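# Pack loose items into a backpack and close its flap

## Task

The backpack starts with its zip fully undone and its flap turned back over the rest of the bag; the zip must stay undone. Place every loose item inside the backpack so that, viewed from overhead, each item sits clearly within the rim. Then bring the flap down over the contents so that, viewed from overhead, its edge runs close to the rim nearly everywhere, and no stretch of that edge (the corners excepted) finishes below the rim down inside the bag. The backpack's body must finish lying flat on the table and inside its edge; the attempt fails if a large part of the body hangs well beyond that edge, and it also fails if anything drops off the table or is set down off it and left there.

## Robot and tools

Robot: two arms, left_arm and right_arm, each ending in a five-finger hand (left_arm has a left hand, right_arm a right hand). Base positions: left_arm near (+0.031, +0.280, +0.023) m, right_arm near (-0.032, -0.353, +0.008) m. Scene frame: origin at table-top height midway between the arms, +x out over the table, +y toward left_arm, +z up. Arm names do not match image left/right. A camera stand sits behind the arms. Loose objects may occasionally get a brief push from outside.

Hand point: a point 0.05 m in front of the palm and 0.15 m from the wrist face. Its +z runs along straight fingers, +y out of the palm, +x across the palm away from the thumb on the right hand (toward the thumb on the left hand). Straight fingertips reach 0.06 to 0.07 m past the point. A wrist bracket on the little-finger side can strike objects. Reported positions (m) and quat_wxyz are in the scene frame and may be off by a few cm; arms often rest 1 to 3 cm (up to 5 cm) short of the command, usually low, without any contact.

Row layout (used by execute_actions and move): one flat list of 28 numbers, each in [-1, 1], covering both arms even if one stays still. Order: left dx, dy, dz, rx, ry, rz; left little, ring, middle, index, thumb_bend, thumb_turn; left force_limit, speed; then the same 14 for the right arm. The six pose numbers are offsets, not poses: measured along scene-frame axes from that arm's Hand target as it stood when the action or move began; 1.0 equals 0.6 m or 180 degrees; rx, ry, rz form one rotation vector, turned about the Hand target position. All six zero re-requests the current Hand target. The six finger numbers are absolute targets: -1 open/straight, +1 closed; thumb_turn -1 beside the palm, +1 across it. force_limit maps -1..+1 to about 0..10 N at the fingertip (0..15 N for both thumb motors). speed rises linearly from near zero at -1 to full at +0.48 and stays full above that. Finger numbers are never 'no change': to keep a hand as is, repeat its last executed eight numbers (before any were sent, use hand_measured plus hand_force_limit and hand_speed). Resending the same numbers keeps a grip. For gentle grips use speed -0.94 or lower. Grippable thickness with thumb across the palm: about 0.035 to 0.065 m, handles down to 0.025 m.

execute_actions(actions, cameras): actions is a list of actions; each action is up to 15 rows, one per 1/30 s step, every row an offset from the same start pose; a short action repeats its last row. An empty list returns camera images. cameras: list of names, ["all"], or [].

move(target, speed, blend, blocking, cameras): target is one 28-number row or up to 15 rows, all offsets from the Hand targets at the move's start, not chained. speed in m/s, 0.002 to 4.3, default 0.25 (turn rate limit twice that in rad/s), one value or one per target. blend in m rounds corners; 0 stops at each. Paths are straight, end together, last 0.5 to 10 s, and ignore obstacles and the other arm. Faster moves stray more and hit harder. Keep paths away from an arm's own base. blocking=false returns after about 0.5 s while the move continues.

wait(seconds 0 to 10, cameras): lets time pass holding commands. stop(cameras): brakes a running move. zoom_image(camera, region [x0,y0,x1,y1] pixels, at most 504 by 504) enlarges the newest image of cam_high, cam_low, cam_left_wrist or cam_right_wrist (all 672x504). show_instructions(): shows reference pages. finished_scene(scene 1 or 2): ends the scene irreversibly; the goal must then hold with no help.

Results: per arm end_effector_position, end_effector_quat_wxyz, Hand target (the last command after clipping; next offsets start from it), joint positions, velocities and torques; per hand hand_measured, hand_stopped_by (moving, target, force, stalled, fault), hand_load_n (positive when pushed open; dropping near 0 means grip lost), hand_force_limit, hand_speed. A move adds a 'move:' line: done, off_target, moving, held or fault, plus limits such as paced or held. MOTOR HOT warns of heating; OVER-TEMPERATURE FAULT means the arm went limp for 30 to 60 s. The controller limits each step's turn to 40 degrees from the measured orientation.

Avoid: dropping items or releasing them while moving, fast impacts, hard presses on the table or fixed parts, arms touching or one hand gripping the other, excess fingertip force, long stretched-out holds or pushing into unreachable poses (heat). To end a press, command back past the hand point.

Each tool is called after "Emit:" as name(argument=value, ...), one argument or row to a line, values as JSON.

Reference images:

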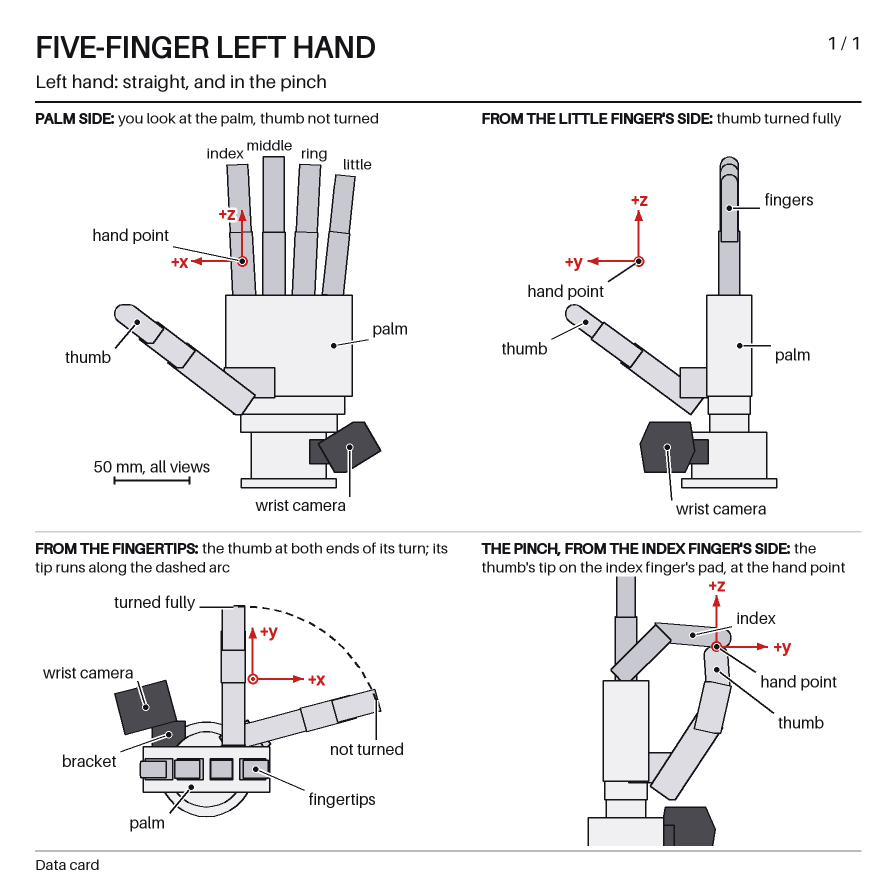

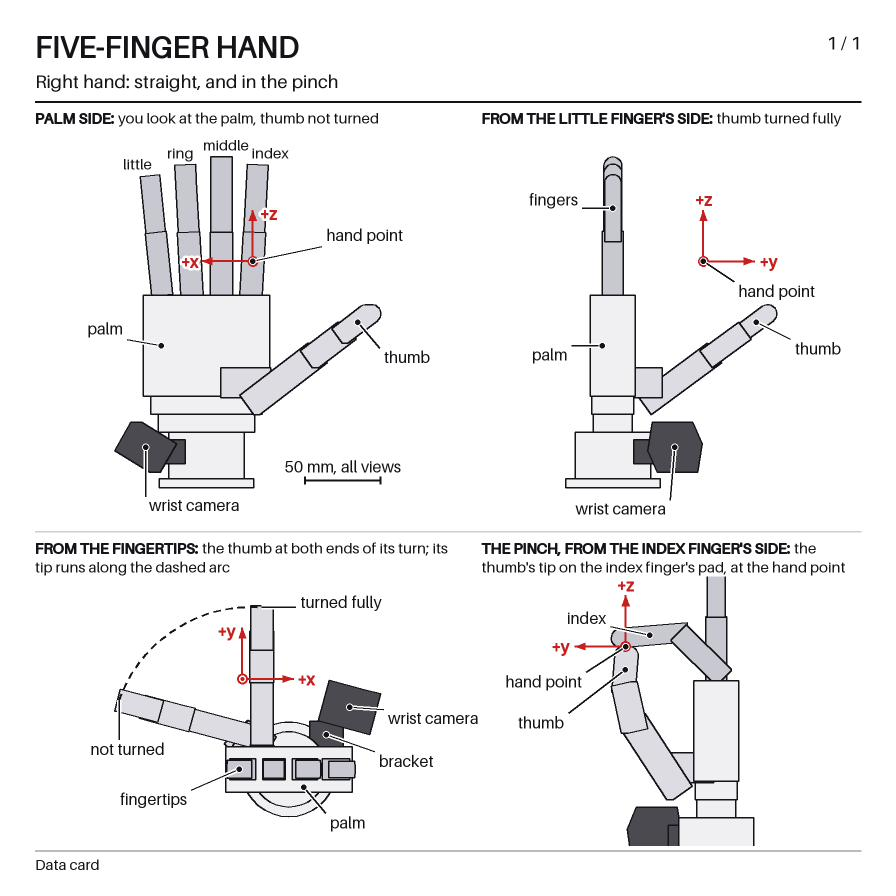

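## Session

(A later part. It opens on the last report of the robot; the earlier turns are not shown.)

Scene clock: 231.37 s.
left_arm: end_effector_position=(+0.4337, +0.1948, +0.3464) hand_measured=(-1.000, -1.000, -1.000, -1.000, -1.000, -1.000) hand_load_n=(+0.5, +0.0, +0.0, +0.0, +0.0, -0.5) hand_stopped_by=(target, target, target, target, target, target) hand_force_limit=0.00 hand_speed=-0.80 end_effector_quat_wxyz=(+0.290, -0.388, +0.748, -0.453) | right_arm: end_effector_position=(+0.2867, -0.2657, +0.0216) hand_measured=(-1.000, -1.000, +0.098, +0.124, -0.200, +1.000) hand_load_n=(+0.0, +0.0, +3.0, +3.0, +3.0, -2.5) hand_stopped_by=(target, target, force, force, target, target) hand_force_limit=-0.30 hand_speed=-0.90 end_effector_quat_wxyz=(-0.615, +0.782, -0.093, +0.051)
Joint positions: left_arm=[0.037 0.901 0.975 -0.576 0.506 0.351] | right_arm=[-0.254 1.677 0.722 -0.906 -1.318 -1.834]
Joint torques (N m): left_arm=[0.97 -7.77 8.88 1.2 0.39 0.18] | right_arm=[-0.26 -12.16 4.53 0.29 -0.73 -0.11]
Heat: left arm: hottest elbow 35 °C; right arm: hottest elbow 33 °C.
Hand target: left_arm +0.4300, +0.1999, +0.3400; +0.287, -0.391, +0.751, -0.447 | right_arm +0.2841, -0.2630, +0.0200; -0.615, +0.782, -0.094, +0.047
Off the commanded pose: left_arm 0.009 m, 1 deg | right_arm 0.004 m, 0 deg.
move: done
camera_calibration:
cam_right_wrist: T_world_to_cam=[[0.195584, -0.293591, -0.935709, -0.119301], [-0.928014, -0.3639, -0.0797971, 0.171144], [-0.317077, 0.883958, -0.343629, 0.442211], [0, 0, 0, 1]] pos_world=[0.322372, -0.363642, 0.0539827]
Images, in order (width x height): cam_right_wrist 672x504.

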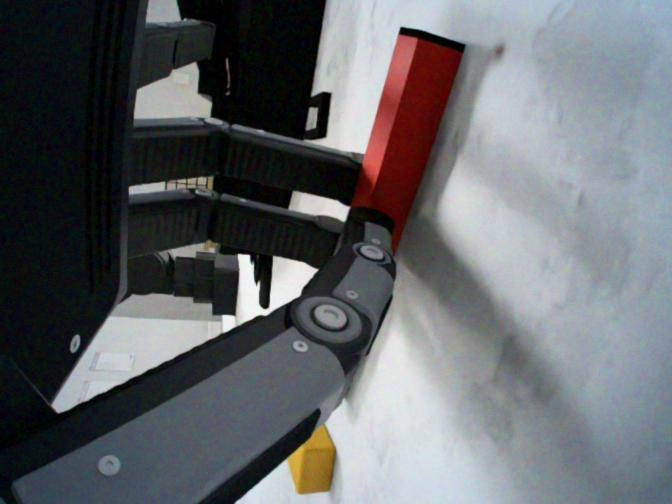

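Emit:
move(
  target=[0,0,0, 0,0,0, -1,-1,-1,-1,-1,-1,0,-0.8, -0.0,0.0,0.07, 0,0,0, -1,-1,0.21,0.21,-0.2,1,-0.1,-0.9],
  speed=0.06,
  cameras=["cam_right_wrist","cam_low"],
)

Scene clock: 237.17 s.
left_arm: end_effector_position=(+0.4337, +0.1948, +0.3464) hand_measured=(-1.000, -1.000, -1.000, -1.000, -1.000, -1.000) hand_load_n=(+0.0, +0.0, +0.0, +0.0, +0.0, -0.5) hand_stopped_by=(target, target, target, target, target, target) hand_force_limit=0.00 hand_speed=-0.80 end_effector_quat_wxyz=(+0.290, -0.388, +0.748, -0.453) | right_arm: end_effector_position=(+0.2762, -0.2627, +0.0531) hand_measured=(-1.000, -1.000, +0.104, +0.132, -0.202, +1.000) hand_load_n=(+0.0, +0.0, +5.5, +3.0, +5.5, -1.5) hand_stopped_by=(target, target, force, force, target, target) hand_force_limit=-0.10 hand_speed=-0.90 end_effector_quat_wxyz=(-0.616, +0.780, -0.102, +0.041)
Joint positions: left_arm=[0.037 0.901 0.975 -0.576 0.506 0.351] | right_arm=[-0.254 1.586 0.722 -1.023 -1.319 -1.833]
Joint torques (N m): left_arm=[1.32 -7.41 8.98 0.94 0.38 0.17] | right_arm=[0.09 -12.4 7.54 -0.51 -0.68 -0.08]
Heat: left arm: hottest elbow 35 °C; right arm: hottest elbow 32 °C.
Hand target: left_arm +0.4300, +0.1999, +0.3400; +0.287, -0.391, +0.751, -0.447 | right_arm +0.2840, -0.2630, +0.0619; -0.615, +0.781, -0.094, +0.047
Off the commanded pose: left_arm 0.009 m, 1 deg | right_arm 0.012 m, 1 deg.
move: off_target (right_arm)
camera_calibration:
cam_right_wrist: T_world_to_cam=[[0.171826, -0.286358, -0.94259, -0.0779917], [-0.929945, -0.362888, -0.0592763, 0.164688], [-0.32508, 0.886742, -0.328651, 0.449134], [0, 0, 0, 1]] pos_world=[0.312557, -0.360836, 0.083856]
Images, in order (width x height): cam_low 672x504, cam_right_wrist 672x504.

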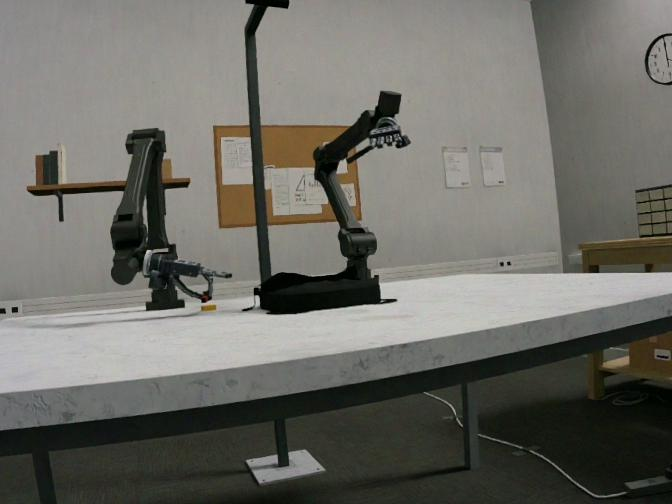

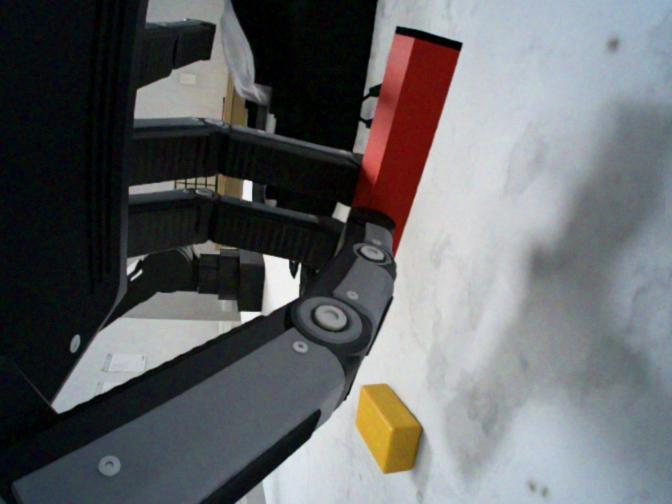

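Emit:
move(
  target=[
    [0,0,0, 0,0,0, -1,-1,-1,-1,-1,-1,0,-0.8, -0.0,0.0,0.232, 0,0,0, -1,-1,0.21,0.21,-0.2,1,-0.1,-0.9],
    [0,0,0, 0,0,0, -1,-1,-1,-1,-1,-1,0,-0.8, -0.057,0.438,0.232, -0.2003,0.1680,-0.3155, -1,-1,0.21,0.21,-0.2,1,-0.1,-0.9],
  ],
  speed=0.15,
  blend=0.03,
  cameras=["all"],
)

Scene clock: 266.60 s.
left_arm: end_effector_position=(+0.4337, +0.1948, +0.3464) hand_measured=(-1.000, -1.000, -1.000, -1.000, -1.000, -1.000) hand_load_n=(+0.0, +0.0, -0.5, -0.5, +0.0, +0.0) hand_stopped_by=(target, target, target, target, target, target) hand_force_limit=0.00 hand_speed=-0.80 end_effector_quat_wxyz=(+0.290, -0.388, +0.748, -0.453) | right_arm: end_effector_position=(+0.2406, -0.0171, +0.1795) hand_measured=(-1.000, -1.000, +0.104, +0.132, -0.202, +1.000) hand_load_n=(+0.0, +0.0, +5.5, +3.0, +5.0, -1.5) hand_stopped_by=(target, target, force, force, target, target) hand_force_limit=-0.10 hand_speed=-0.90 end_effector_quat_wxyz=(-0.199, +0.780, -0.572, +0.157)
Joint positions: left_arm=[0.037 0.901 0.975 -0.576 0.506 0.351] | right_arm=[0.915 1.277 1.08 -0.946 0.29 0.523]
Joint torques (N m): left_arm=[1.32 -7.71 9.1 1.16 0.37 0.2] | right_arm=[0.32 -10.4 14.46 0.36 0.4 -0.04]
Heat: left arm: hottest elbow 35 °C; right arm: hottest elbow 33 °C.
Hand target: left_arm +0.4300, +0.1999, +0.3400; +0.287, -0.391, +0.751, -0.447 | right_arm +0.2497, -0.0002, +0.2010; -0.218, +0.774, -0.574, +0.157
Off the commanded pose: left_arm 0.009 m, 1 deg | right_arm 0.029 m, 2 deg.
move: off_target (right_arm)
camera_calibration:
cam_left_wrist: T_world_to_cam=[[0.124929, -0.485653, 0.865178, -0.264019], [-0.92916, -0.363061, -0.0696297, 0.495177], [0.347928, -0.795191, -0.496607, 0.288893], [0, 0, 0, 1]] pos_world=[0.392568, 0.281283, 0.406369]
cam_right_wrist: T_world_to_cam=[[-0.718643, -0.530806, -0.449219, 0.239063], [-0.682843, 0.660787, 0.311587, 0.11961], [0.131446, 0.530666, -0.837327, 0.236733], [0, 0, 0, 1]] pos_world=[0.222359, -0.0777669, 0.268346]

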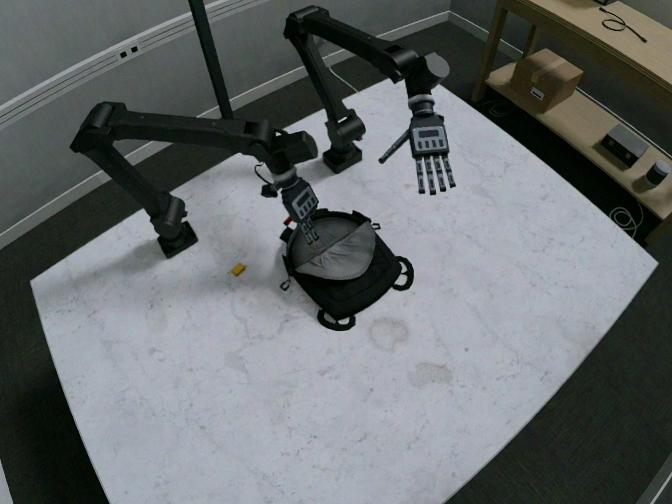

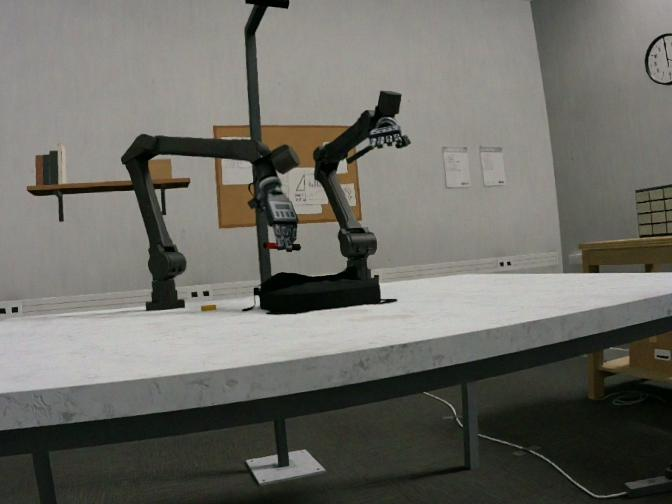

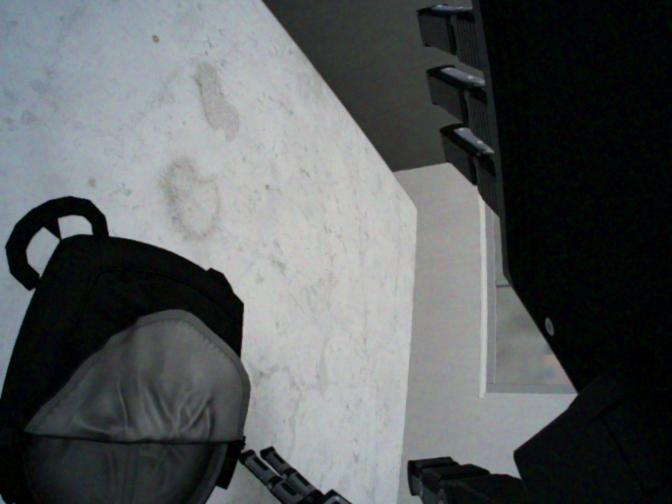

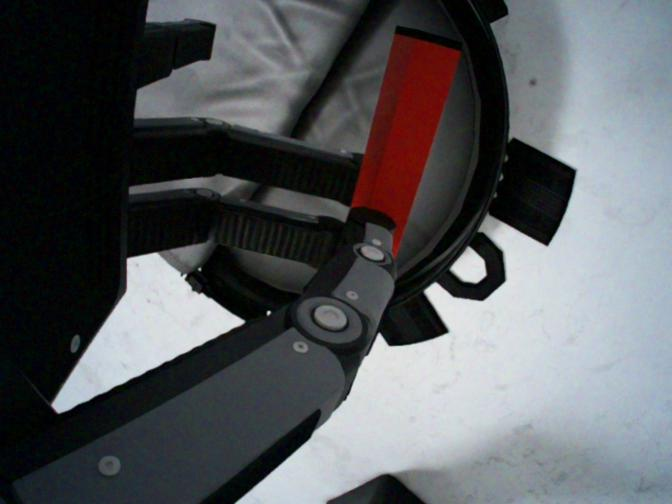

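Emit:
move(
  target=[0,0,0, 0,0,0, -1,-1,-1,-1,-1,-1,0,-0.8, 0.029,0.037,-0.099, 0,0,0, 0,0,0.21,0.21,-0.2,1,-0.1,-0.9],
  speed=0.1,
  cameras=["cam_right_wrist","cam_high"],
)

Scene clock: 308.23 s.
left_arm: end_effector_position=(+0.4337, +0.1948, +0.3464) hand_measured=(-1.000, -1.000, -1.000, -1.000, -1.000, -1.000) hand_load_n=(+0.0, +0.0, +0.0, -0.5, +0.0, +0.0) hand_stopped_by=(target, target, target, target, target, target) hand_force_limit=0.00 hand_speed=-0.80 end_effector_quat_wxyz=(+0.290, -0.388, +0.748, -0.453) | right_arm: end_effector_position=(+0.2655, +0.0139, +0.1406) hand_measured=(+0.000, +0.000, +0.104, +0.132, -0.202, +1.000) hand_load_n=(+0.0, +0.5, +5.5, +3.0, +5.0, -1.5) hand_stopped_by=(target, target, force, force, target, target) hand_force_limit=-0.10 hand_speed=-0.90 end_effector_quat_wxyz=(-0.209, +0.777, -0.572, +0.158)
Joint positions: left_arm=[0.037 0.901 0.975 -0.576 0.506 0.351] | right_arm=[0.915 1.394 1.08 -0.806 0.291 0.524]
Joint torques (N m): left_arm=[0.79 -7.3 8.95 0.99 0.41 0.23] | right_arm=[0.73 -13.51 10 1.48 0.36 -0.03]
Heat: left arm: hottest elbow 35 °C; right arm: hottest elbow 39 °C.
Hand target: left_arm +0.4300, +0.1999, +0.3400; +0.287, -0.391, +0.751, -0.447 | right_arm +0.2672, +0.0219, +0.1416; -0.218, +0.774, -0.574, +0.157
Off the commanded pose: left_arm 0.009 m, 1 deg | right_arm 0.008 m, 1 deg.
move: done
camera_calibration:
cam_right_wrist: T_world_to_cam=[[-0.71276, -0.521852, -0.468662, 0.256951], [-0.686424, 0.656342, 0.31311, 0.129087], [0.144205, 0.544873, -0.826026, 0.179287], [0, 0, 0, 1]] pos_world=[0.245899, -0.0483239, 0.228101]
Images, in order (width x height): cam_high 672x504, cam_right_wrist 672x504.

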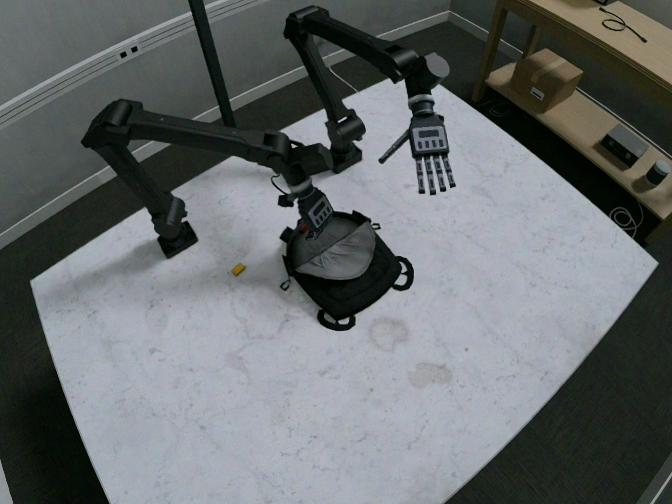

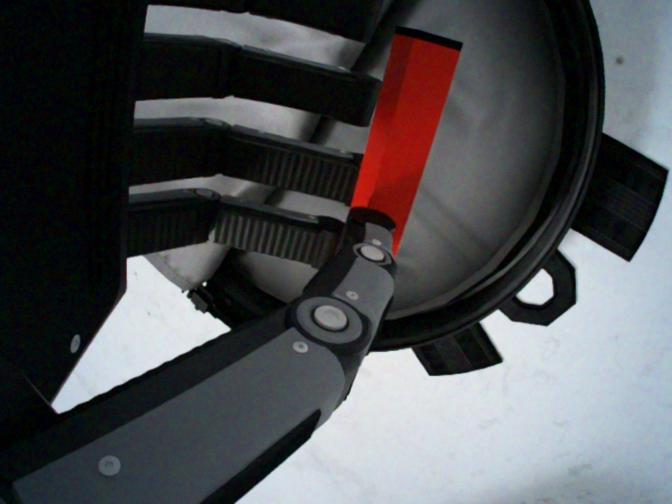

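Emit:
move(
  target=[0,0,0, 0,0,0, -1,-1,-1,-1,-1,-1,0,-0.8, -0.006,-0.005,-0.1, 0,0,0, 0,0,0.21,0.21,-0.2,1,-0.1,-0.9],
  speed=0.08,
  cameras=["cam_right_wrist","cam_low"],
)

Emit:
zoom_image(
  camera="cam_low",
  region=[180, 200, 420, 340],
)

Scene clock: 313.53 s.
left_arm: end_effector_position=(+0.4337, +0.1948, +0.3464) hand_measured=(-1.000, -1.000, -1.000, -1.000, -1.000, -1.000) hand_load_n=(+0.0, +0.0, +0.0, +0.0, +0.0, +0.0) hand_stopped_by=(target, target, target, target, target, target) hand_force_limit=0.00 hand_speed=-0.80 end_effector_quat_wxyz=(+0.290, -0.388, +0.748, -0.453) | right_arm: end_effector_position=(+0.2645, +0.0143, +0.0853) hand_measured=(+0.000, +0.000, +0.104, +0.132, -0.202, +1.000) hand_load_n=(+0.0, +0.0, +5.5, +3.0, +5.0, -1.5) hand_stopped_by=(target, target, force, force, target, target) hand_force_limit=-0.10 hand_speed=-0.90 end_effector_quat_wxyz=(-0.215, +0.776, -0.572, +0.158)
Joint positions: left_arm=[0.037 0.901 0.975 -0.576 0.506 0.351] | right_arm=[0.917 1.447 0.974 -0.638 0.292 0.526]
Joint torques (N m): left_arm=[1.79 -6.89 8.88 1.18 0.4 0.16] | right_arm=[0.26 -12.04 8.49 1.61 0.4 -0.04]
Heat: left arm: hottest elbow 35 °C; right arm: hottest elbow 39 °C.
Hand target: left_arm +0.4300, +0.1999, +0.3400; +0.287, -0.391, +0.751, -0.447 | right_arm +0.2635, +0.0190, +0.0816; -0.218, +0.774, -0.574, +0.157
Off the commanded pose: left_arm 0.009 m, 1 deg | right_arm 0.006 m, 1 deg.
move: done
camera_calibration:
cam_right_wrist: T_world_to_cam=[[-0.70954, -0.518183, -0.477534, 0.230433], [-0.688659, 0.653532, 0.314076, 0.146021], [0.149335, 0.551708, -0.820559, 0.131556], [0, 0, 0, 1]] pos_world=[0.244414, -0.0486032, 0.172127]
Images, in order (width x height): cam_low 672x504, cam_right_wrist 672x504.

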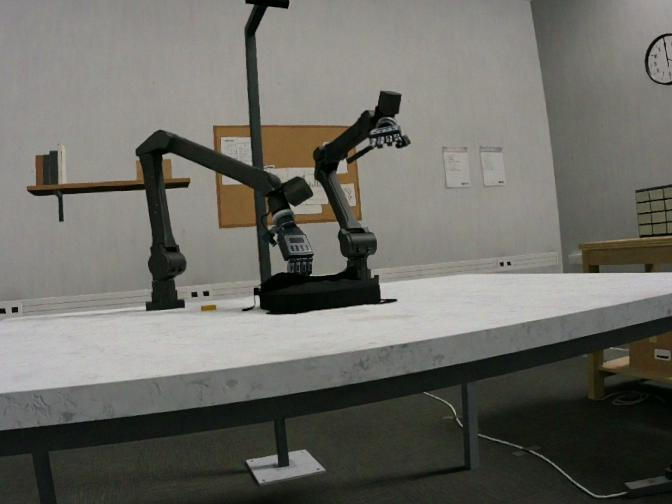

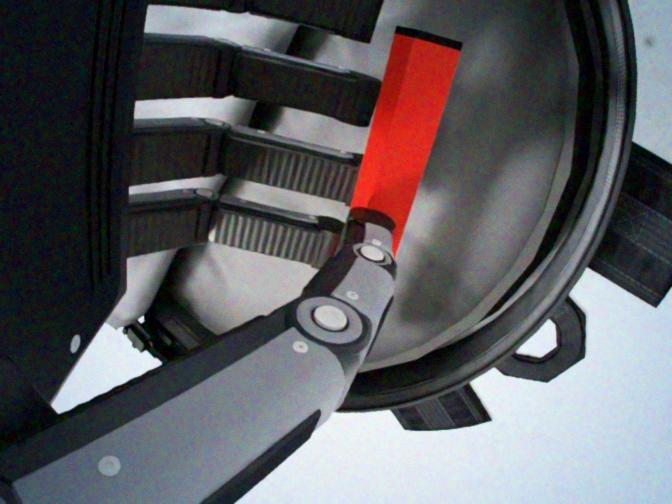

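Scaled by 2.100.

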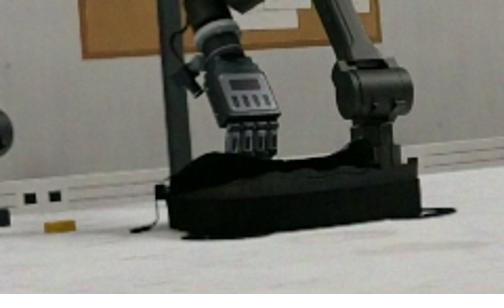

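Emit:
move(
  target=[0,0,0, 0,0,0, -1,-1,-1,-1,-1,-1,0,-0.8, -0.004,-0.008,-0.042, 0,0,0, 0,0,0.21,0.21,-0.2,1,-0.1,-0.9],
  speed=0.06,
  cameras=["cam_right_wrist","cam_low"],
)

Emit:
zoom_image(
  camera="cam_low",
  region=[180, 200, 420, 340],
)

Scene clock: 319.10 s.
left_arm: end_effector_position=(+0.4337, +0.1948, +0.3464) hand_measured=(-1.000, -1.000, -1.000, -1.000, -1.000, -1.000) hand_load_n=(+0.0, +0.0, +0.0, +0.0, +0.0, +0.0) hand_stopped_by=(target, target, target, target, target, target) hand_force_limit=0.00 hand_speed=-0.80 end_effector_quat_wxyz=(+0.290, -0.388, +0.748, -0.453) | right_arm: end_effector_position=(+0.2622, +0.0110, +0.0629) hand_measured=(+0.000, +0.000, +0.104, +0.132, -0.202, +1.000) hand_load_n=(+0.0, -2.0, +6.0, +2.5, +4.5, -2.5) hand_stopped_by=(target, target, force, force, target, target) hand_force_limit=-0.10 hand_speed=-0.90 end_effector_quat_wxyz=(-0.216, +0.775, -0.572, +0.159)
Joint positions: left_arm=[0.037 0.901 0.975 -0.576 0.506 0.351] | right_arm=[0.917 1.466 0.927 -0.569 0.293 0.526]
Joint torques (N m): left_arm=[1.26 -7.3 8.92 1.25 0.34 0.19] | right_arm=[0.09 -12.22 8.08 1.87 0.28 -0.04]
Heat: left arm: hottest elbow 35 °C; right arm: hottest elbow 38 °C.
Hand target: left_arm +0.4300, +0.1999, +0.3400; +0.287, -0.391, +0.751, -0.447 | right_arm +0.2612, +0.0142, +0.0564; -0.218, +0.774, -0.574, +0.157
Off the commanded pose: left_arm 0.009 m, 1 deg | right_arm 0.007 m, 0 deg.
move: done
camera_calibration:
cam_right_wrist: T_world_to_cam=[[-0.708407, -0.516824, -0.480679, 0.216309], [-0.689234, 0.653257, 0.313388, 0.153813], [0.152041, 0.553306, -0.818985, 0.114608], [0, 0, 0, 1]] pos_world=[0.241823, -0.0520984, 0.149634]
Images, in order (width x height): cam_low 672x504, cam_right_wrist 672x504.

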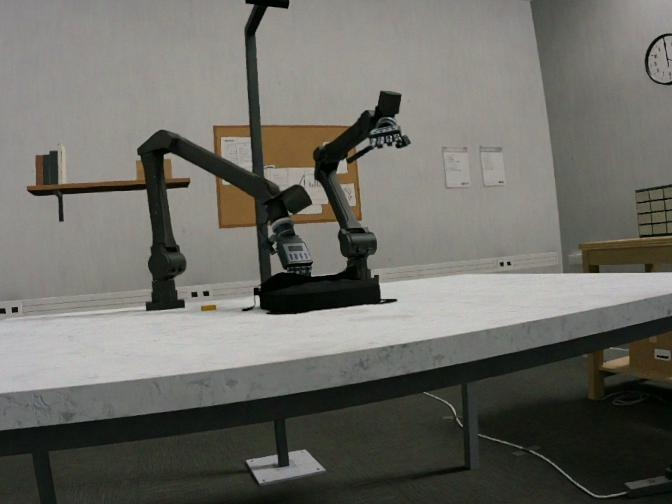

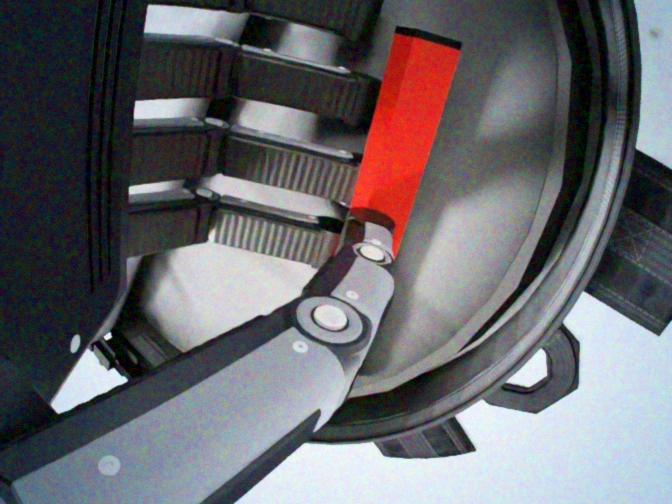

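Scaled by 2.100.

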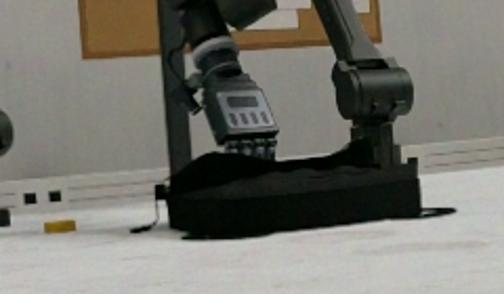

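Emit:
move(
  target=[0,0,0, 0,0,0, -1,-1,-1,-1,-1,-1,0,-0.8, -0.004,-0.004,-0.012, 0,0,0, 0,0,0.21,0.21,-0.2,1,-0.1,-0.9],
  speed=0.04,
  cameras=["cam_right_wrist"],
)

Scene clock: 323.37 s.
left_arm: end_effector_position=(+0.4337, +0.1948, +0.3464) hand_measured=(-1.000, -1.000, -1.000, -1.000, -1.000, -1.000) hand_load_n=(+0.0, +0.0, +0.0, +0.0, +0.0, +0.0) hand_stopped_by=(target, target, target, target, target, target) hand_force_limit=0.00 hand_speed=-0.80 end_effector_quat_wxyz=(+0.290, -0.388, +0.748, -0.453) | right_arm: end_effector_position=(+0.2628, +0.0112, +0.0618) hand_measured=(+0.000, +0.000, +0.104, +0.132, -0.202, +1.000) hand_load_n=(+0.0, -8.5, +6.5, +2.0, +4.0, -3.0) hand_stopped_by=(target, target, force, force, target, target) hand_force_limit=-0.10 hand_speed=-0.90 end_effector_quat_wxyz=(-0.221, +0.774, -0.572, +0.160)
Joint positions: left_arm=[0.037 0.901 0.975 -0.576 0.506 0.351] | right_arm=[0.917 1.463 0.918 -0.552 0.295 0.526]
Joint torques (N m): left_arm=[1.38 -7.59 8.9 1.42 0.41 0.16] | right_arm=[-0.5 -12.16 6.91 1.95 0.25 0]
Heat: left arm: hottest elbow 35 °C; right arm: hottest elbow 37 °C.
Hand target: left_arm +0.4300, +0.1999, +0.3400; +0.287, -0.391, +0.751, -0.447 | right_arm +0.2588, +0.0118, +0.0493; -0.218, +0.774, -0.574, +0.157
Off the commanded pose: left_arm 0.009 m, 1 deg | right_arm 0.013 m, 1 deg.
move: off_target (right_arm)
camera_calibration:
cam_right_wrist: T_world_to_cam=[[-0.705073, -0.512814, -0.48979, 0.216002], [-0.691106, 0.651665, 0.312578, 0.155023], [0.158884, 0.558887, -0.81388, 0.111342], [0, 0, 0, 1]] pos_world=[0.241744, -0.0524817, 0.147958]
Images, in order (width x height): cam_right_wrist 672x504.

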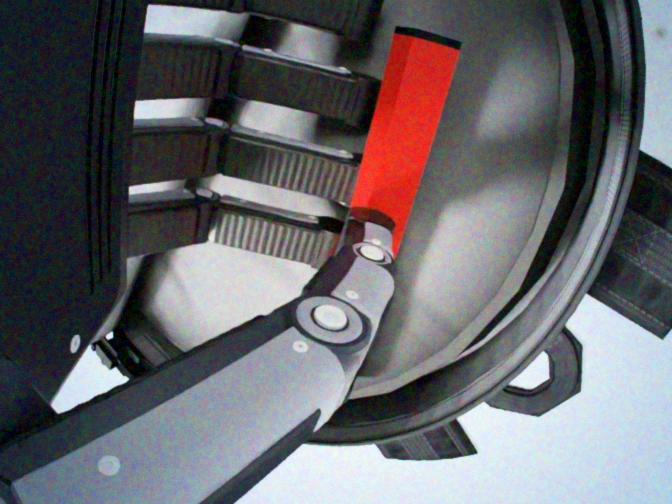

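Emit:
move(
  target=[
    [0,0,0, 0,0,0, -1,-1,-1,-1,-1,-1,0,-0.8, 0.0,0.004,0.022, 0,0,0, 0,0,0.21,0.21,-0.2,1,-0.1,-0.9],
    [0,0,0, 0,0,0, -1,-1,-1,-1,-1,-1,0,-0.8, 0.0,0.004,0.022, 0,0,0, 0,0,0.21,0.21,-0.5,1,-0.1,-0.85],
  ],
  speed=0.04,
  cameras=["cam_right_wrist"],
)

Scene clock: 330.13 s.
left_arm: end_effector_position=(+0.4337, +0.1948, +0.3464) hand_measured=(-1.000, -1.000, -1.000, -1.000, -1.000, -1.000) hand_load_n=(+0.0, +0.0, +0.0, +0.0, +0.0, +0.0) hand_stopped_by=(target, target, target, target, target, target) hand_force_limit=0.00 hand_speed=-0.80 end_effector_quat_wxyz=(+0.290, -0.388, +0.748, -0.453) | right_arm: end_effector_position=(+0.2620, +0.0111, +0.0623) hand_measured=(+0.000, +0.000, +0.104, +0.132, -0.500, +1.000) hand_load_n=(+0.0, -4.0, +0.0, +0.5, +0.0, +0.0) hand_stopped_by=(target, target, force, force, target, target) hand_force_limit=-0.10 hand_speed=-0.85 end_effector_quat_wxyz=(-0.221, +0.774, -0.571, +0.160)
Joint positions: left_arm=[0.037 0.901 0.975 -0.576 0.506 0.351] | right_arm=[0.919 1.461 0.918 -0.554 0.295 0.526]
Joint torques (N m): left_arm=[0.85 -7.3 8.84 1.16 0.37 0.19] | right_arm=[0.38 -13.16 9.16 0.54 0.23 -0.06]
Heat: left arm: hottest elbow 35 °C; right arm: hottest elbow 37 °C.
Hand target: left_arm +0.4300, +0.1999, +0.3400; +0.287, -0.391, +0.751, -0.447 | right_arm +0.2587, +0.0141, +0.0624; -0.218, +0.774, -0.574, +0.157
Off the commanded pose: left_arm 0.009 m, 1 deg | right_arm 0.004 m, 1 deg.
move: done
camera_calibration:
cam_right_wrist: T_world_to_cam=[[-0.704466, -0.514161, -0.48925, 0.215381], [-0.691931, 0.65098, 0.312179, 0.154535], [0.157981, 0.558447, -0.814358, 0.112141], [0, 0, 0, 1]] pos_world=[0.24094, -0.0524829, 0.148456]
Images, in order (width x height): cam_right_wrist 672x504.

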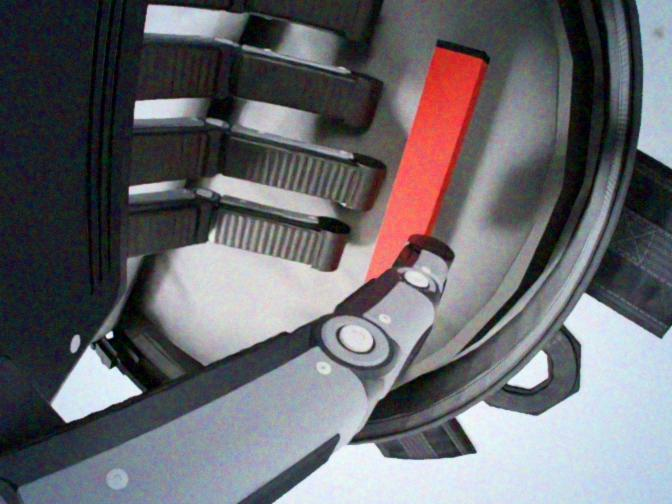

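Emit:
move(
  target=[
    [0,0,0, 0,0,0, -1,-1,-1,-1,-1,-1,0,-0.8, 0.0,0.0,0.022, 0,0,0, 0,0,0.1,0.1,-0.8,1,-0.1,-0.8],
    [0,0,0, 0,0,0, -1,-1,-1,-1,-1,-1,0,-0.8, 0.0,0.0,0.24, 0,0,0, 0,0,0.1,0.1,-0.8,1,-0.1,-0.8],
  ],
  speed=0.12,
  cameras=["cam_right_wrist"],
)

Emit:
move(
  target=[0,0,0, 0,0,0, -1,-1,-1,-1,-1,-1,0,-0.8, -0.098,-0.4735,-0.11, 0.1822,-0.1823,0.2629, -1,-1,-0.35,-0.35,-0.35,1,-0.1,-0.5],
  speed=0.2,
  cameras=["all"],
)

Scene clock: 370.47 s.
left_arm: end_effector_position=(+0.4337, +0.1948, +0.3464) hand_measured=(-1.000, -1.000, -1.000, -1.000, -1.000, -1.000) hand_load_n=(+0.0, +0.0, +0.0, +0.0, -0.5, +0.0) hand_stopped_by=(target, target, target, target, target, target) hand_force_limit=0.00 hand_speed=-0.80 end_effector_quat_wxyz=(+0.290, -0.388, +0.748, -0.453) | right_arm: end_effector_position=(+0.2516, -0.0017, +0.1776) hand_measured=(+0.000, +0.000, +0.100, +0.100, -0.800, +1.000) hand_load_n=(+0.0, +0.0, +0.0, +0.0, +0.0, +0.0) hand_stopped_by=(target, target, target, target, target, target) hand_force_limit=-0.10 hand_speed=-0.80 end_effector_quat_wxyz=(-0.190, +0.781, -0.573, +0.158)
Joint positions: left_arm=[0.037 0.901 0.975 -0.576 0.506 0.351] | right_arm=[0.919 1.339 1.136 -0.958 0.295 0.53]
Joint torques (N m): left_arm=[1.67 -7.36 9.13 1.25 0.4 0.19] | right_arm=[0.73 -13.16 14.26 0.91 0.21 -0.05]
Heat: left arm: hottest elbow 35 °C; right arm: hottest elbow 36 °C.
Hand target: left_arm +0.4300, +0.1999, +0.3400; +0.287, -0.391, +0.751, -0.447 | right_arm +0.2587, +0.0141, +0.2065; -0.218, +0.774, -0.574, +0.157
Off the commanded pose: left_arm 0.009 m, 1 deg | right_arm 0.034 m, 3 deg.
move: off_target (right_arm)
camera_calibration:
cam_right_wrist: T_world_to_cam=[[-0.724838, -0.533971, -0.435299, 0.25337], [-0.67724, 0.668142, 0.308111, 0.116711], [0.126319, 0.518132, -0.845921, 0.228356], [0, 0, 0, 1]] pos_world=[0.233848, -0.0610055, 0.267503]
Images, in order (width x height): cam_right_wrist 672x504.

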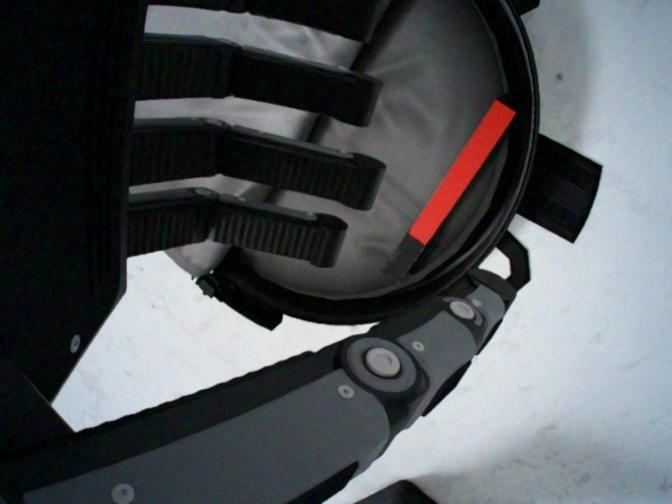

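Scene clock: 375.53 s.
left_arm: end_effector_position=(+0.4337, +0.1948, +0.3464) hand_measured=(-1.000, -1.000, -1.000, -1.000, -1.000, -1.000) hand_load_n=(+0.0, +0.0, +0.0, +0.0, +0.0, +0.0) hand_stopped_by=(target, target, target, target, target, target) hand_force_limit=0.00 hand_speed=-0.80 end_effector_quat_wxyz=(+0.290, -0.388, +0.748, -0.453) | right_arm: end_effector_position=(+0.1854, -0.2644, +0.1291) hand_measured=(-1.000, -1.000, -0.350, -0.350, -0.350, +1.000) hand_load_n=(+0.0, +0.0, +0.0, +0.0, +0.0, +0.0) hand_stopped_by=(target, target, target, target, target, target) hand_force_limit=-0.10 hand_speed=-0.50 end_effector_quat_wxyz=(-0.610, +0.768, -0.177, +0.088)
Joint positions: left_arm=[0.037 0.901 0.975 -0.576 0.506 0.351] | right_arm=[-0.409 1.068 0.518 -1.259 -1.32 -1.734]
Joint torques (N m): left_arm=[0.85 -7.65 8.98 1.03 0.42 0.18] | right_arm=[0.67 -5.48 11.28 -0.29 -0.91 -0.26]
Heat: left arm: hottest elbow 35 °C; right arm: hottest elbow 36 °C.
Hand target: left_arm +0.4300, +0.1999, +0.3400; +0.287, -0.391, +0.751, -0.447 | right_arm +0.1999, -0.2699, +0.1404; -0.609, +0.770, -0.162, +0.100
Off the commanded pose: left_arm 0.009 m, 1 deg | right_arm 0.019 m, 2 deg.
move: off_target (right_arm)
camera_calibration:
cam_left_wrist: T_world_to_cam=[[0.124929, -0.485653, 0.865178, -0.264019], [-0.92916, -0.363061, -0.0696297, 0.495177], [0.347928, -0.795191, -0.496607, 0.288893], [0, 0, 0, 1]] pos_world=[0.392568, 0.281283, 0.406369]
cam_right_wrist: T_world_to_cam=[[0.0990839, -0.309695, -0.945659, 0.01644], [-0.98072, -0.191257, -0.0401225, 0.136473], [-0.168438, 0.931402, -0.322674, 0.428205], [0, 0, 0, 1]] pos_world=[0.204339, -0.367638, 0.159193]

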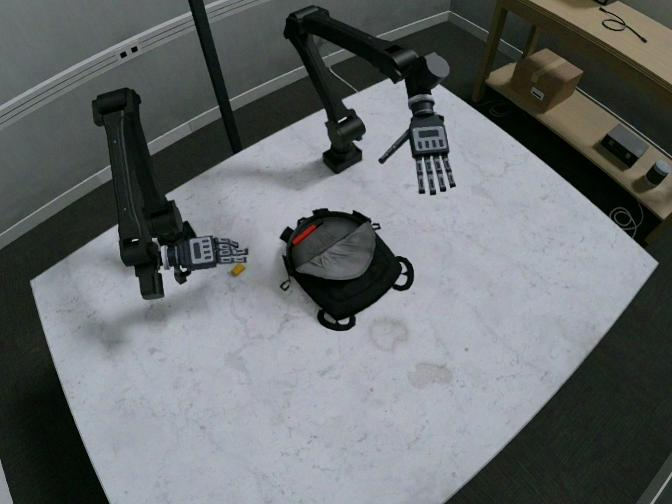

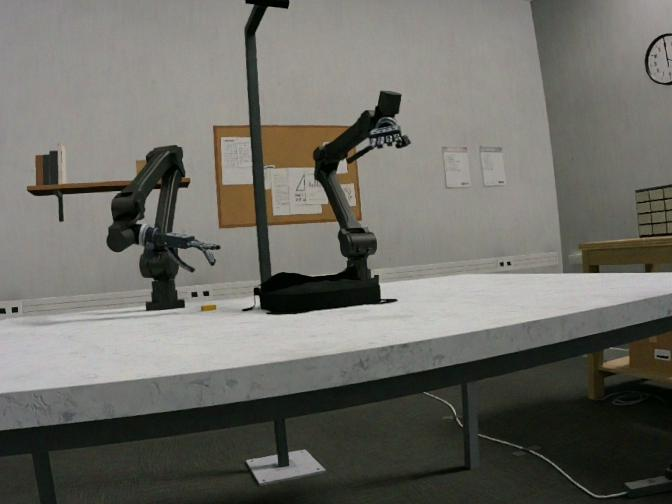

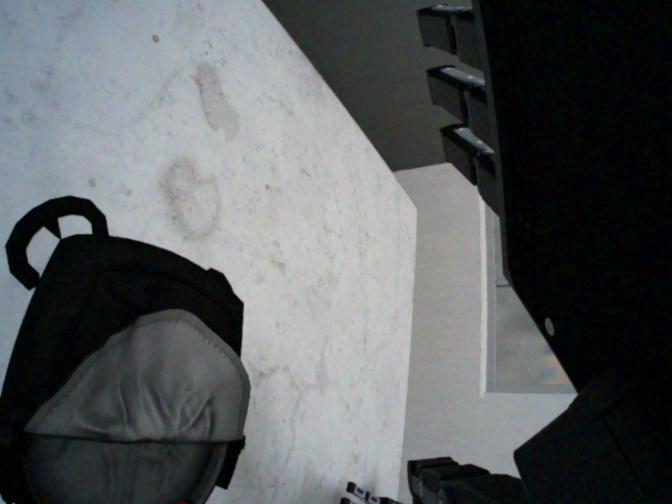

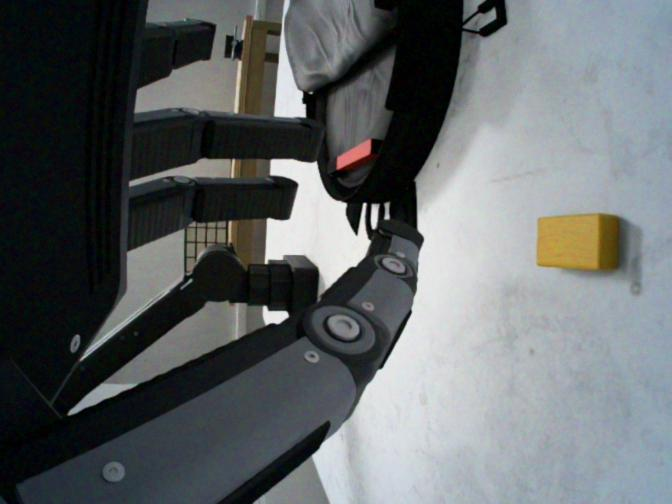

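Emit:
move(
  target=[0,0,0, 0,0,0, -1,-1,-1,-1,-1,-1,0,-0.8, -0.0165,0.015,-0.137, 0,0,0, -1,-1,-0.35,-0.35,-0.35,1,-0.1,-0.5],
  speed=0.12,
  cameras=["cam_right_wrist"],
)

Scene clock: 387.97 s.
left_arm: end_effector_position=(+0.4337, +0.1948, +0.3464) hand_measured=(-1.000, -1.000, -1.000, -1.000, -1.000, -1.000) hand_load_n=(+0.0, +0.0, +0.0, +0.0, +0.5, +0.0) hand_stopped_by=(target, target, target, target, target, target) hand_force_limit=0.00 hand_speed=-0.80 end_effector_quat_wxyz=(+0.290, -0.388, +0.748, -0.453) | right_arm: end_effector_position=(+0.1922, -0.2640, +0.0596) hand_measured=(-1.000, -1.000, -0.350, -0.350, -0.350, +1.000) hand_load_n=(+0.0, +0.0, +0.0, +0.0, +0.0, +0.0) hand_stopped_by=(target, target, target, target, target, target) hand_force_limit=-0.10 hand_speed=-0.50 end_effector_quat_wxyz=(-0.607, +0.771, -0.161, +0.106)
Joint positions: left_arm=[0.037 0.901 0.975 -0.576 0.506 0.351] | right_arm=[-0.395 1.24 0.408 -0.896 -1.325 -1.7]
Joint torques (N m): left_arm=[0.79 -7.18 9.05 1.05 0.37 0.21] | right_arm=[0.62 -6.12 5.7 0.21 -0.83 -0.07]
Heat: left arm: hottest elbow 35 °C; right arm: hottest elbow 36 °C.
Hand target: left_arm +0.4300, +0.1999, +0.3400; +0.287, -0.391, +0.751, -0.447 | right_arm +0.1900, -0.2609, +0.0583; -0.609, +0.770, -0.162, +0.100
Off the commanded pose: left_arm 0.009 m, 1 deg | right_arm 0.004 m, 1 deg.
move: done
camera_calibration:
cam_right_wrist: T_world_to_cam=[[0.143512, -0.324456, -0.934951, -0.062944], [-0.977029, -0.196838, -0.0816626, 0.140681], [-0.157538, 0.925194, -0.345251, 0.404158], [0, 0, 0, 1]] pos_world=[0.210153, -0.366656, 0.092175]
Images, in order (width x height): cam_right_wrist 672x504.

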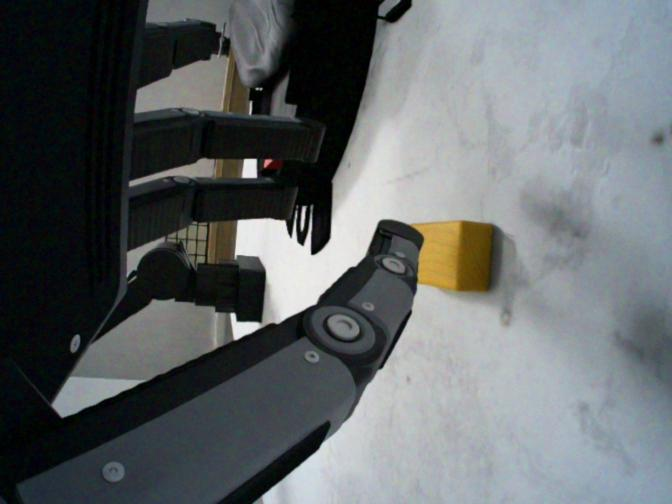

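Emit:
move(
  target=[0,0,0, 0,0,0, -1,-1,-1,-1,-1,-1,0,-0.8, -0.0117,0.0168,-0.0165, -0.0783,0.0285,0, -1,-1,-0.35,-0.35,-0.4,1,-0.1,-0.5],
  speed=0.08,
  cameras=["cam_right_wrist"],
)

Scene clock: 407.57 s.
left_arm: end_effector_position=(+0.4337, +0.1948, +0.3464) hand_measured=(-1.000, -1.000, -1.000, -1.000, -1.000, -1.000) hand_load_n=(+0.0, +0.0, +0.0, +0.0, +0.0, -0.5) hand_stopped_by=(target, target, target, target, target, target) hand_force_limit=0.00 hand_speed=-0.80 end_effector_quat_wxyz=(+0.290, -0.388, +0.748, -0.453) | right_arm: end_effector_position=(+0.1830, -0.2528, +0.0478) hand_measured=(-1.000, -1.000, -0.350, -0.350, -0.400, +1.000) hand_load_n=(+0.0, +0.0, +0.0, +0.0, +0.0, -0.5) hand_stopped_by=(target, target, target, target, target, target) hand_force_limit=-0.10 hand_speed=-0.50 end_effector_quat_wxyz=(-0.501, +0.843, -0.178, +0.082)
Joint positions: left_arm=[0.037 0.901 0.975 -0.576 0.506 0.351] | right_arm=[-0.196 1.004 0.357 -0.656 -1.045 -1.216]
Joint torques (N m): left_arm=[1.55 -6.89 8.98 1.13 0.4 0.2] | right_arm=[0.09 -5.3 7.02 1.16 -0.58 -0.04]
Heat: left arm: hottest elbow 35 °C; right arm: hottest elbow 34 °C.
Hand target: left_arm +0.4300, +0.1999, +0.3400; +0.287, -0.391, +0.751, -0.447 | right_arm +0.1830, -0.2509, +0.0483; -0.501, +0.843, -0.176, +0.085
Off the commanded pose: left_arm 0.009 m, 1 deg | right_arm 0.002 m, 0 deg.
move: done
camera_calibration:
cam_right_wrist: T_world_to_cam=[[0.0483785, -0.538683, -0.841119, -0.110192], [-0.977125, -0.200122, 0.0719639, 0.124779], [-0.207092, 0.818396, -0.536042, 0.379431], [0, 0, 0, 1]] pos_world=[0.205833, -0.344912, 0.101726]
Images, in order (width x height): cam_right_wrist 672x504.

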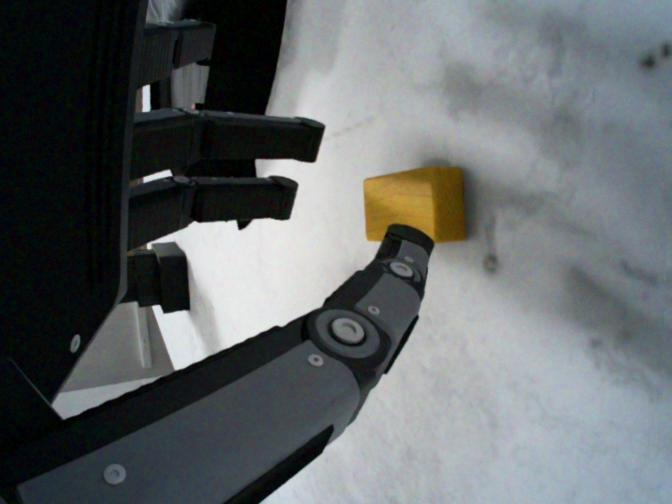

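Emit:
move(
  target=[
    [0,0,0, 0,0,0, -1,-1,-1,-1,-1,-1,0,-0.8, 0.005,0.009,0, 0,0,0, -1,-1,-0.35,-0.35,-0.4,1,-0.1,-0.5],
    [0,0,0, 0,0,0, -1,-1,-1,-1,-1,-1,0,-0.8, 0.005,0.009,-0.038, 0,0,0, -1,-1,-0.35,-0.35,-0.4,1,-0.1,-0.5],
  ],
  speed=0.05,
  cameras=["cam_right_wrist"],
)

Scene clock: 417.30 s.
left_arm: end_effector_position=(+0.4337, +0.1948, +0.3464) hand_measured=(-1.000, -1.000, -1.000, -1.000, -1.000, -1.000) hand_load_n=(+0.0, +0.0, +0.0, +0.0, +0.0, +0.0) hand_stopped_by=(target, target, target, target, target, target) hand_force_limit=0.00 hand_speed=-0.80 end_effector_quat_wxyz=(+0.290, -0.388, +0.748, -0.453) | right_arm: end_effector_position=(+0.1880, -0.2479, +0.0285) hand_measured=(-1.000, -1.000, -0.350, -0.350, -0.400, +1.000) hand_load_n=(-0.5, +0.0, +0.0, -0.5, +0.5, +0.0) hand_stopped_by=(target, target, target, target, target, target) hand_force_limit=-0.10 hand_speed=-0.50 end_effector_quat_wxyz=(-0.501, +0.843, -0.173, +0.090)
Joint positions: left_arm=[0.037 0.901 0.975 -0.576 0.506 0.351] | right_arm=[-0.166 1.058 0.316 -0.493 -1.036 -1.161]
Joint torques (N m): left_arm=[0.62 -7.41 8.94 1.4 0.34 0.15] | right_arm=[0.67 -4.6 6.69 1.33 -0.59 -0.05]
Heat: left arm: hottest elbow 35 °C; right arm: hottest elbow 34 °C.
Hand target: left_arm +0.4300, +0.1999, +0.3400; +0.287, -0.391, +0.751, -0.447 | right_arm +0.1860, -0.2454, +0.0255; -0.502, +0.843, -0.176, +0.085
Off the commanded pose: left_arm 0.009 m, 1 deg | right_arm 0.004 m, 1 deg.
move: done
camera_calibration:
cam_right_wrist: T_world_to_cam=[[0.0644889, -0.542343, -0.837678, -0.128143], [-0.978368, -0.199707, 0.0539778, 0.132868], [-0.196565, 0.816077, -0.54349, 0.363759], [0, 0, 0, 1]] pos_world=[0.20976, -0.339818, 0.0831846]
Images, in order (width x height): cam_right_wrist 672x504.

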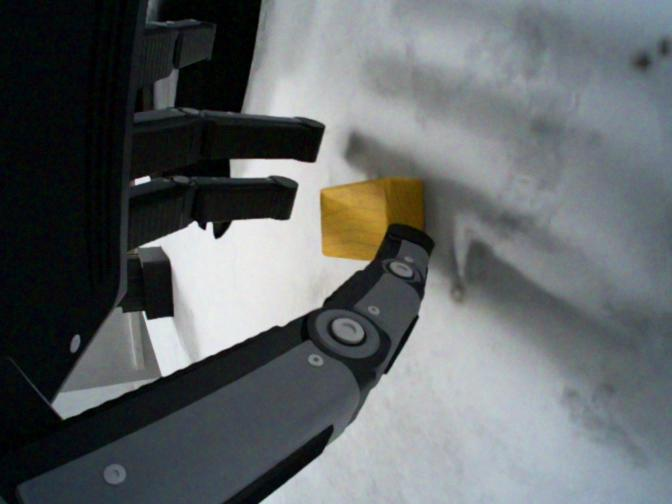

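Emit:
move(
  target=[0,0,0, 0,0,0, -1,-1,-1,-1,-1,-1,0,-0.8, -0.0075,-0.002,-0.005, 0,0,0, -1,-1,-0.2,-0.2,-0.35,1,-0.3,-0.8],
  speed=0.05,
  cameras=["cam_right_wrist"],
)

Scene clock: 422.33 s.
left_arm: end_effector_position=(+0.4337, +0.1948, +0.3464) hand_measured=(-1.000, -1.000, -1.000, -1.000, -1.000, -1.000) hand_load_n=(+0.0, +0.0, +0.0, +0.0, +0.0, +0.0) hand_stopped_by=(target, target, target, target, target, target) hand_force_limit=0.00 hand_speed=-0.80 end_effector_quat_wxyz=(+0.290, -0.388, +0.748, -0.453) | right_arm: end_effector_position=(+0.1830, -0.2469, +0.0253) hand_measured=(-1.000, -1.000, -0.200, -0.200, -0.350, +1.000) hand_load_n=(+0.0, +0.0, +0.0, +0.0, +0.0, +0.0) hand_stopped_by=(target, target, target, target, target, target) hand_force_limit=-0.30 hand_speed=-0.80 end_effector_quat_wxyz=(-0.501, +0.843, -0.176, +0.086)
Joint positions: left_arm=[0.037 0.901 0.975 -0.576 0.506 0.351] | right_arm=[-0.166 1.058 0.305 -0.493 -1.036 -1.16]
Joint torques (N m): left_arm=[1.26 -7.77 9.11 1.17 0.38 0.18] | right_arm=[-0.03 -3.84 6.65 1.21 -0.74 -0.19]
Heat: left arm: hottest elbow 35 °C; right arm: hottest elbow 34 °C.
Hand target: left_arm +0.4300, +0.1999, +0.3400; +0.287, -0.391, +0.751, -0.447 | right_arm +0.1815, -0.2466, +0.0225; -0.502, +0.843, -0.176, +0.085
Off the commanded pose: left_arm 0.009 m, 1 deg | right_arm 0.003 m, 0 deg.
move: done
camera_calibration:
cam_right_wrist: T_world_to_cam=[[0.0553748, -0.540555, -0.839484, -0.127744], [-0.977759, -0.199698, 0.0640925, 0.127995], [-0.202289, 0.817264, -0.539591, 0.361477], [0, 0, 0, 1]] pos_world=[0.205345, -0.338915, 0.079607]
Images, in order (width x height): cam_right_wrist 672x504.

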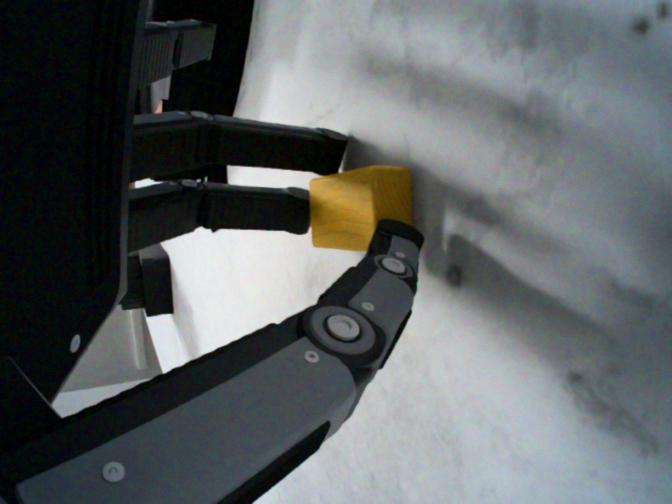

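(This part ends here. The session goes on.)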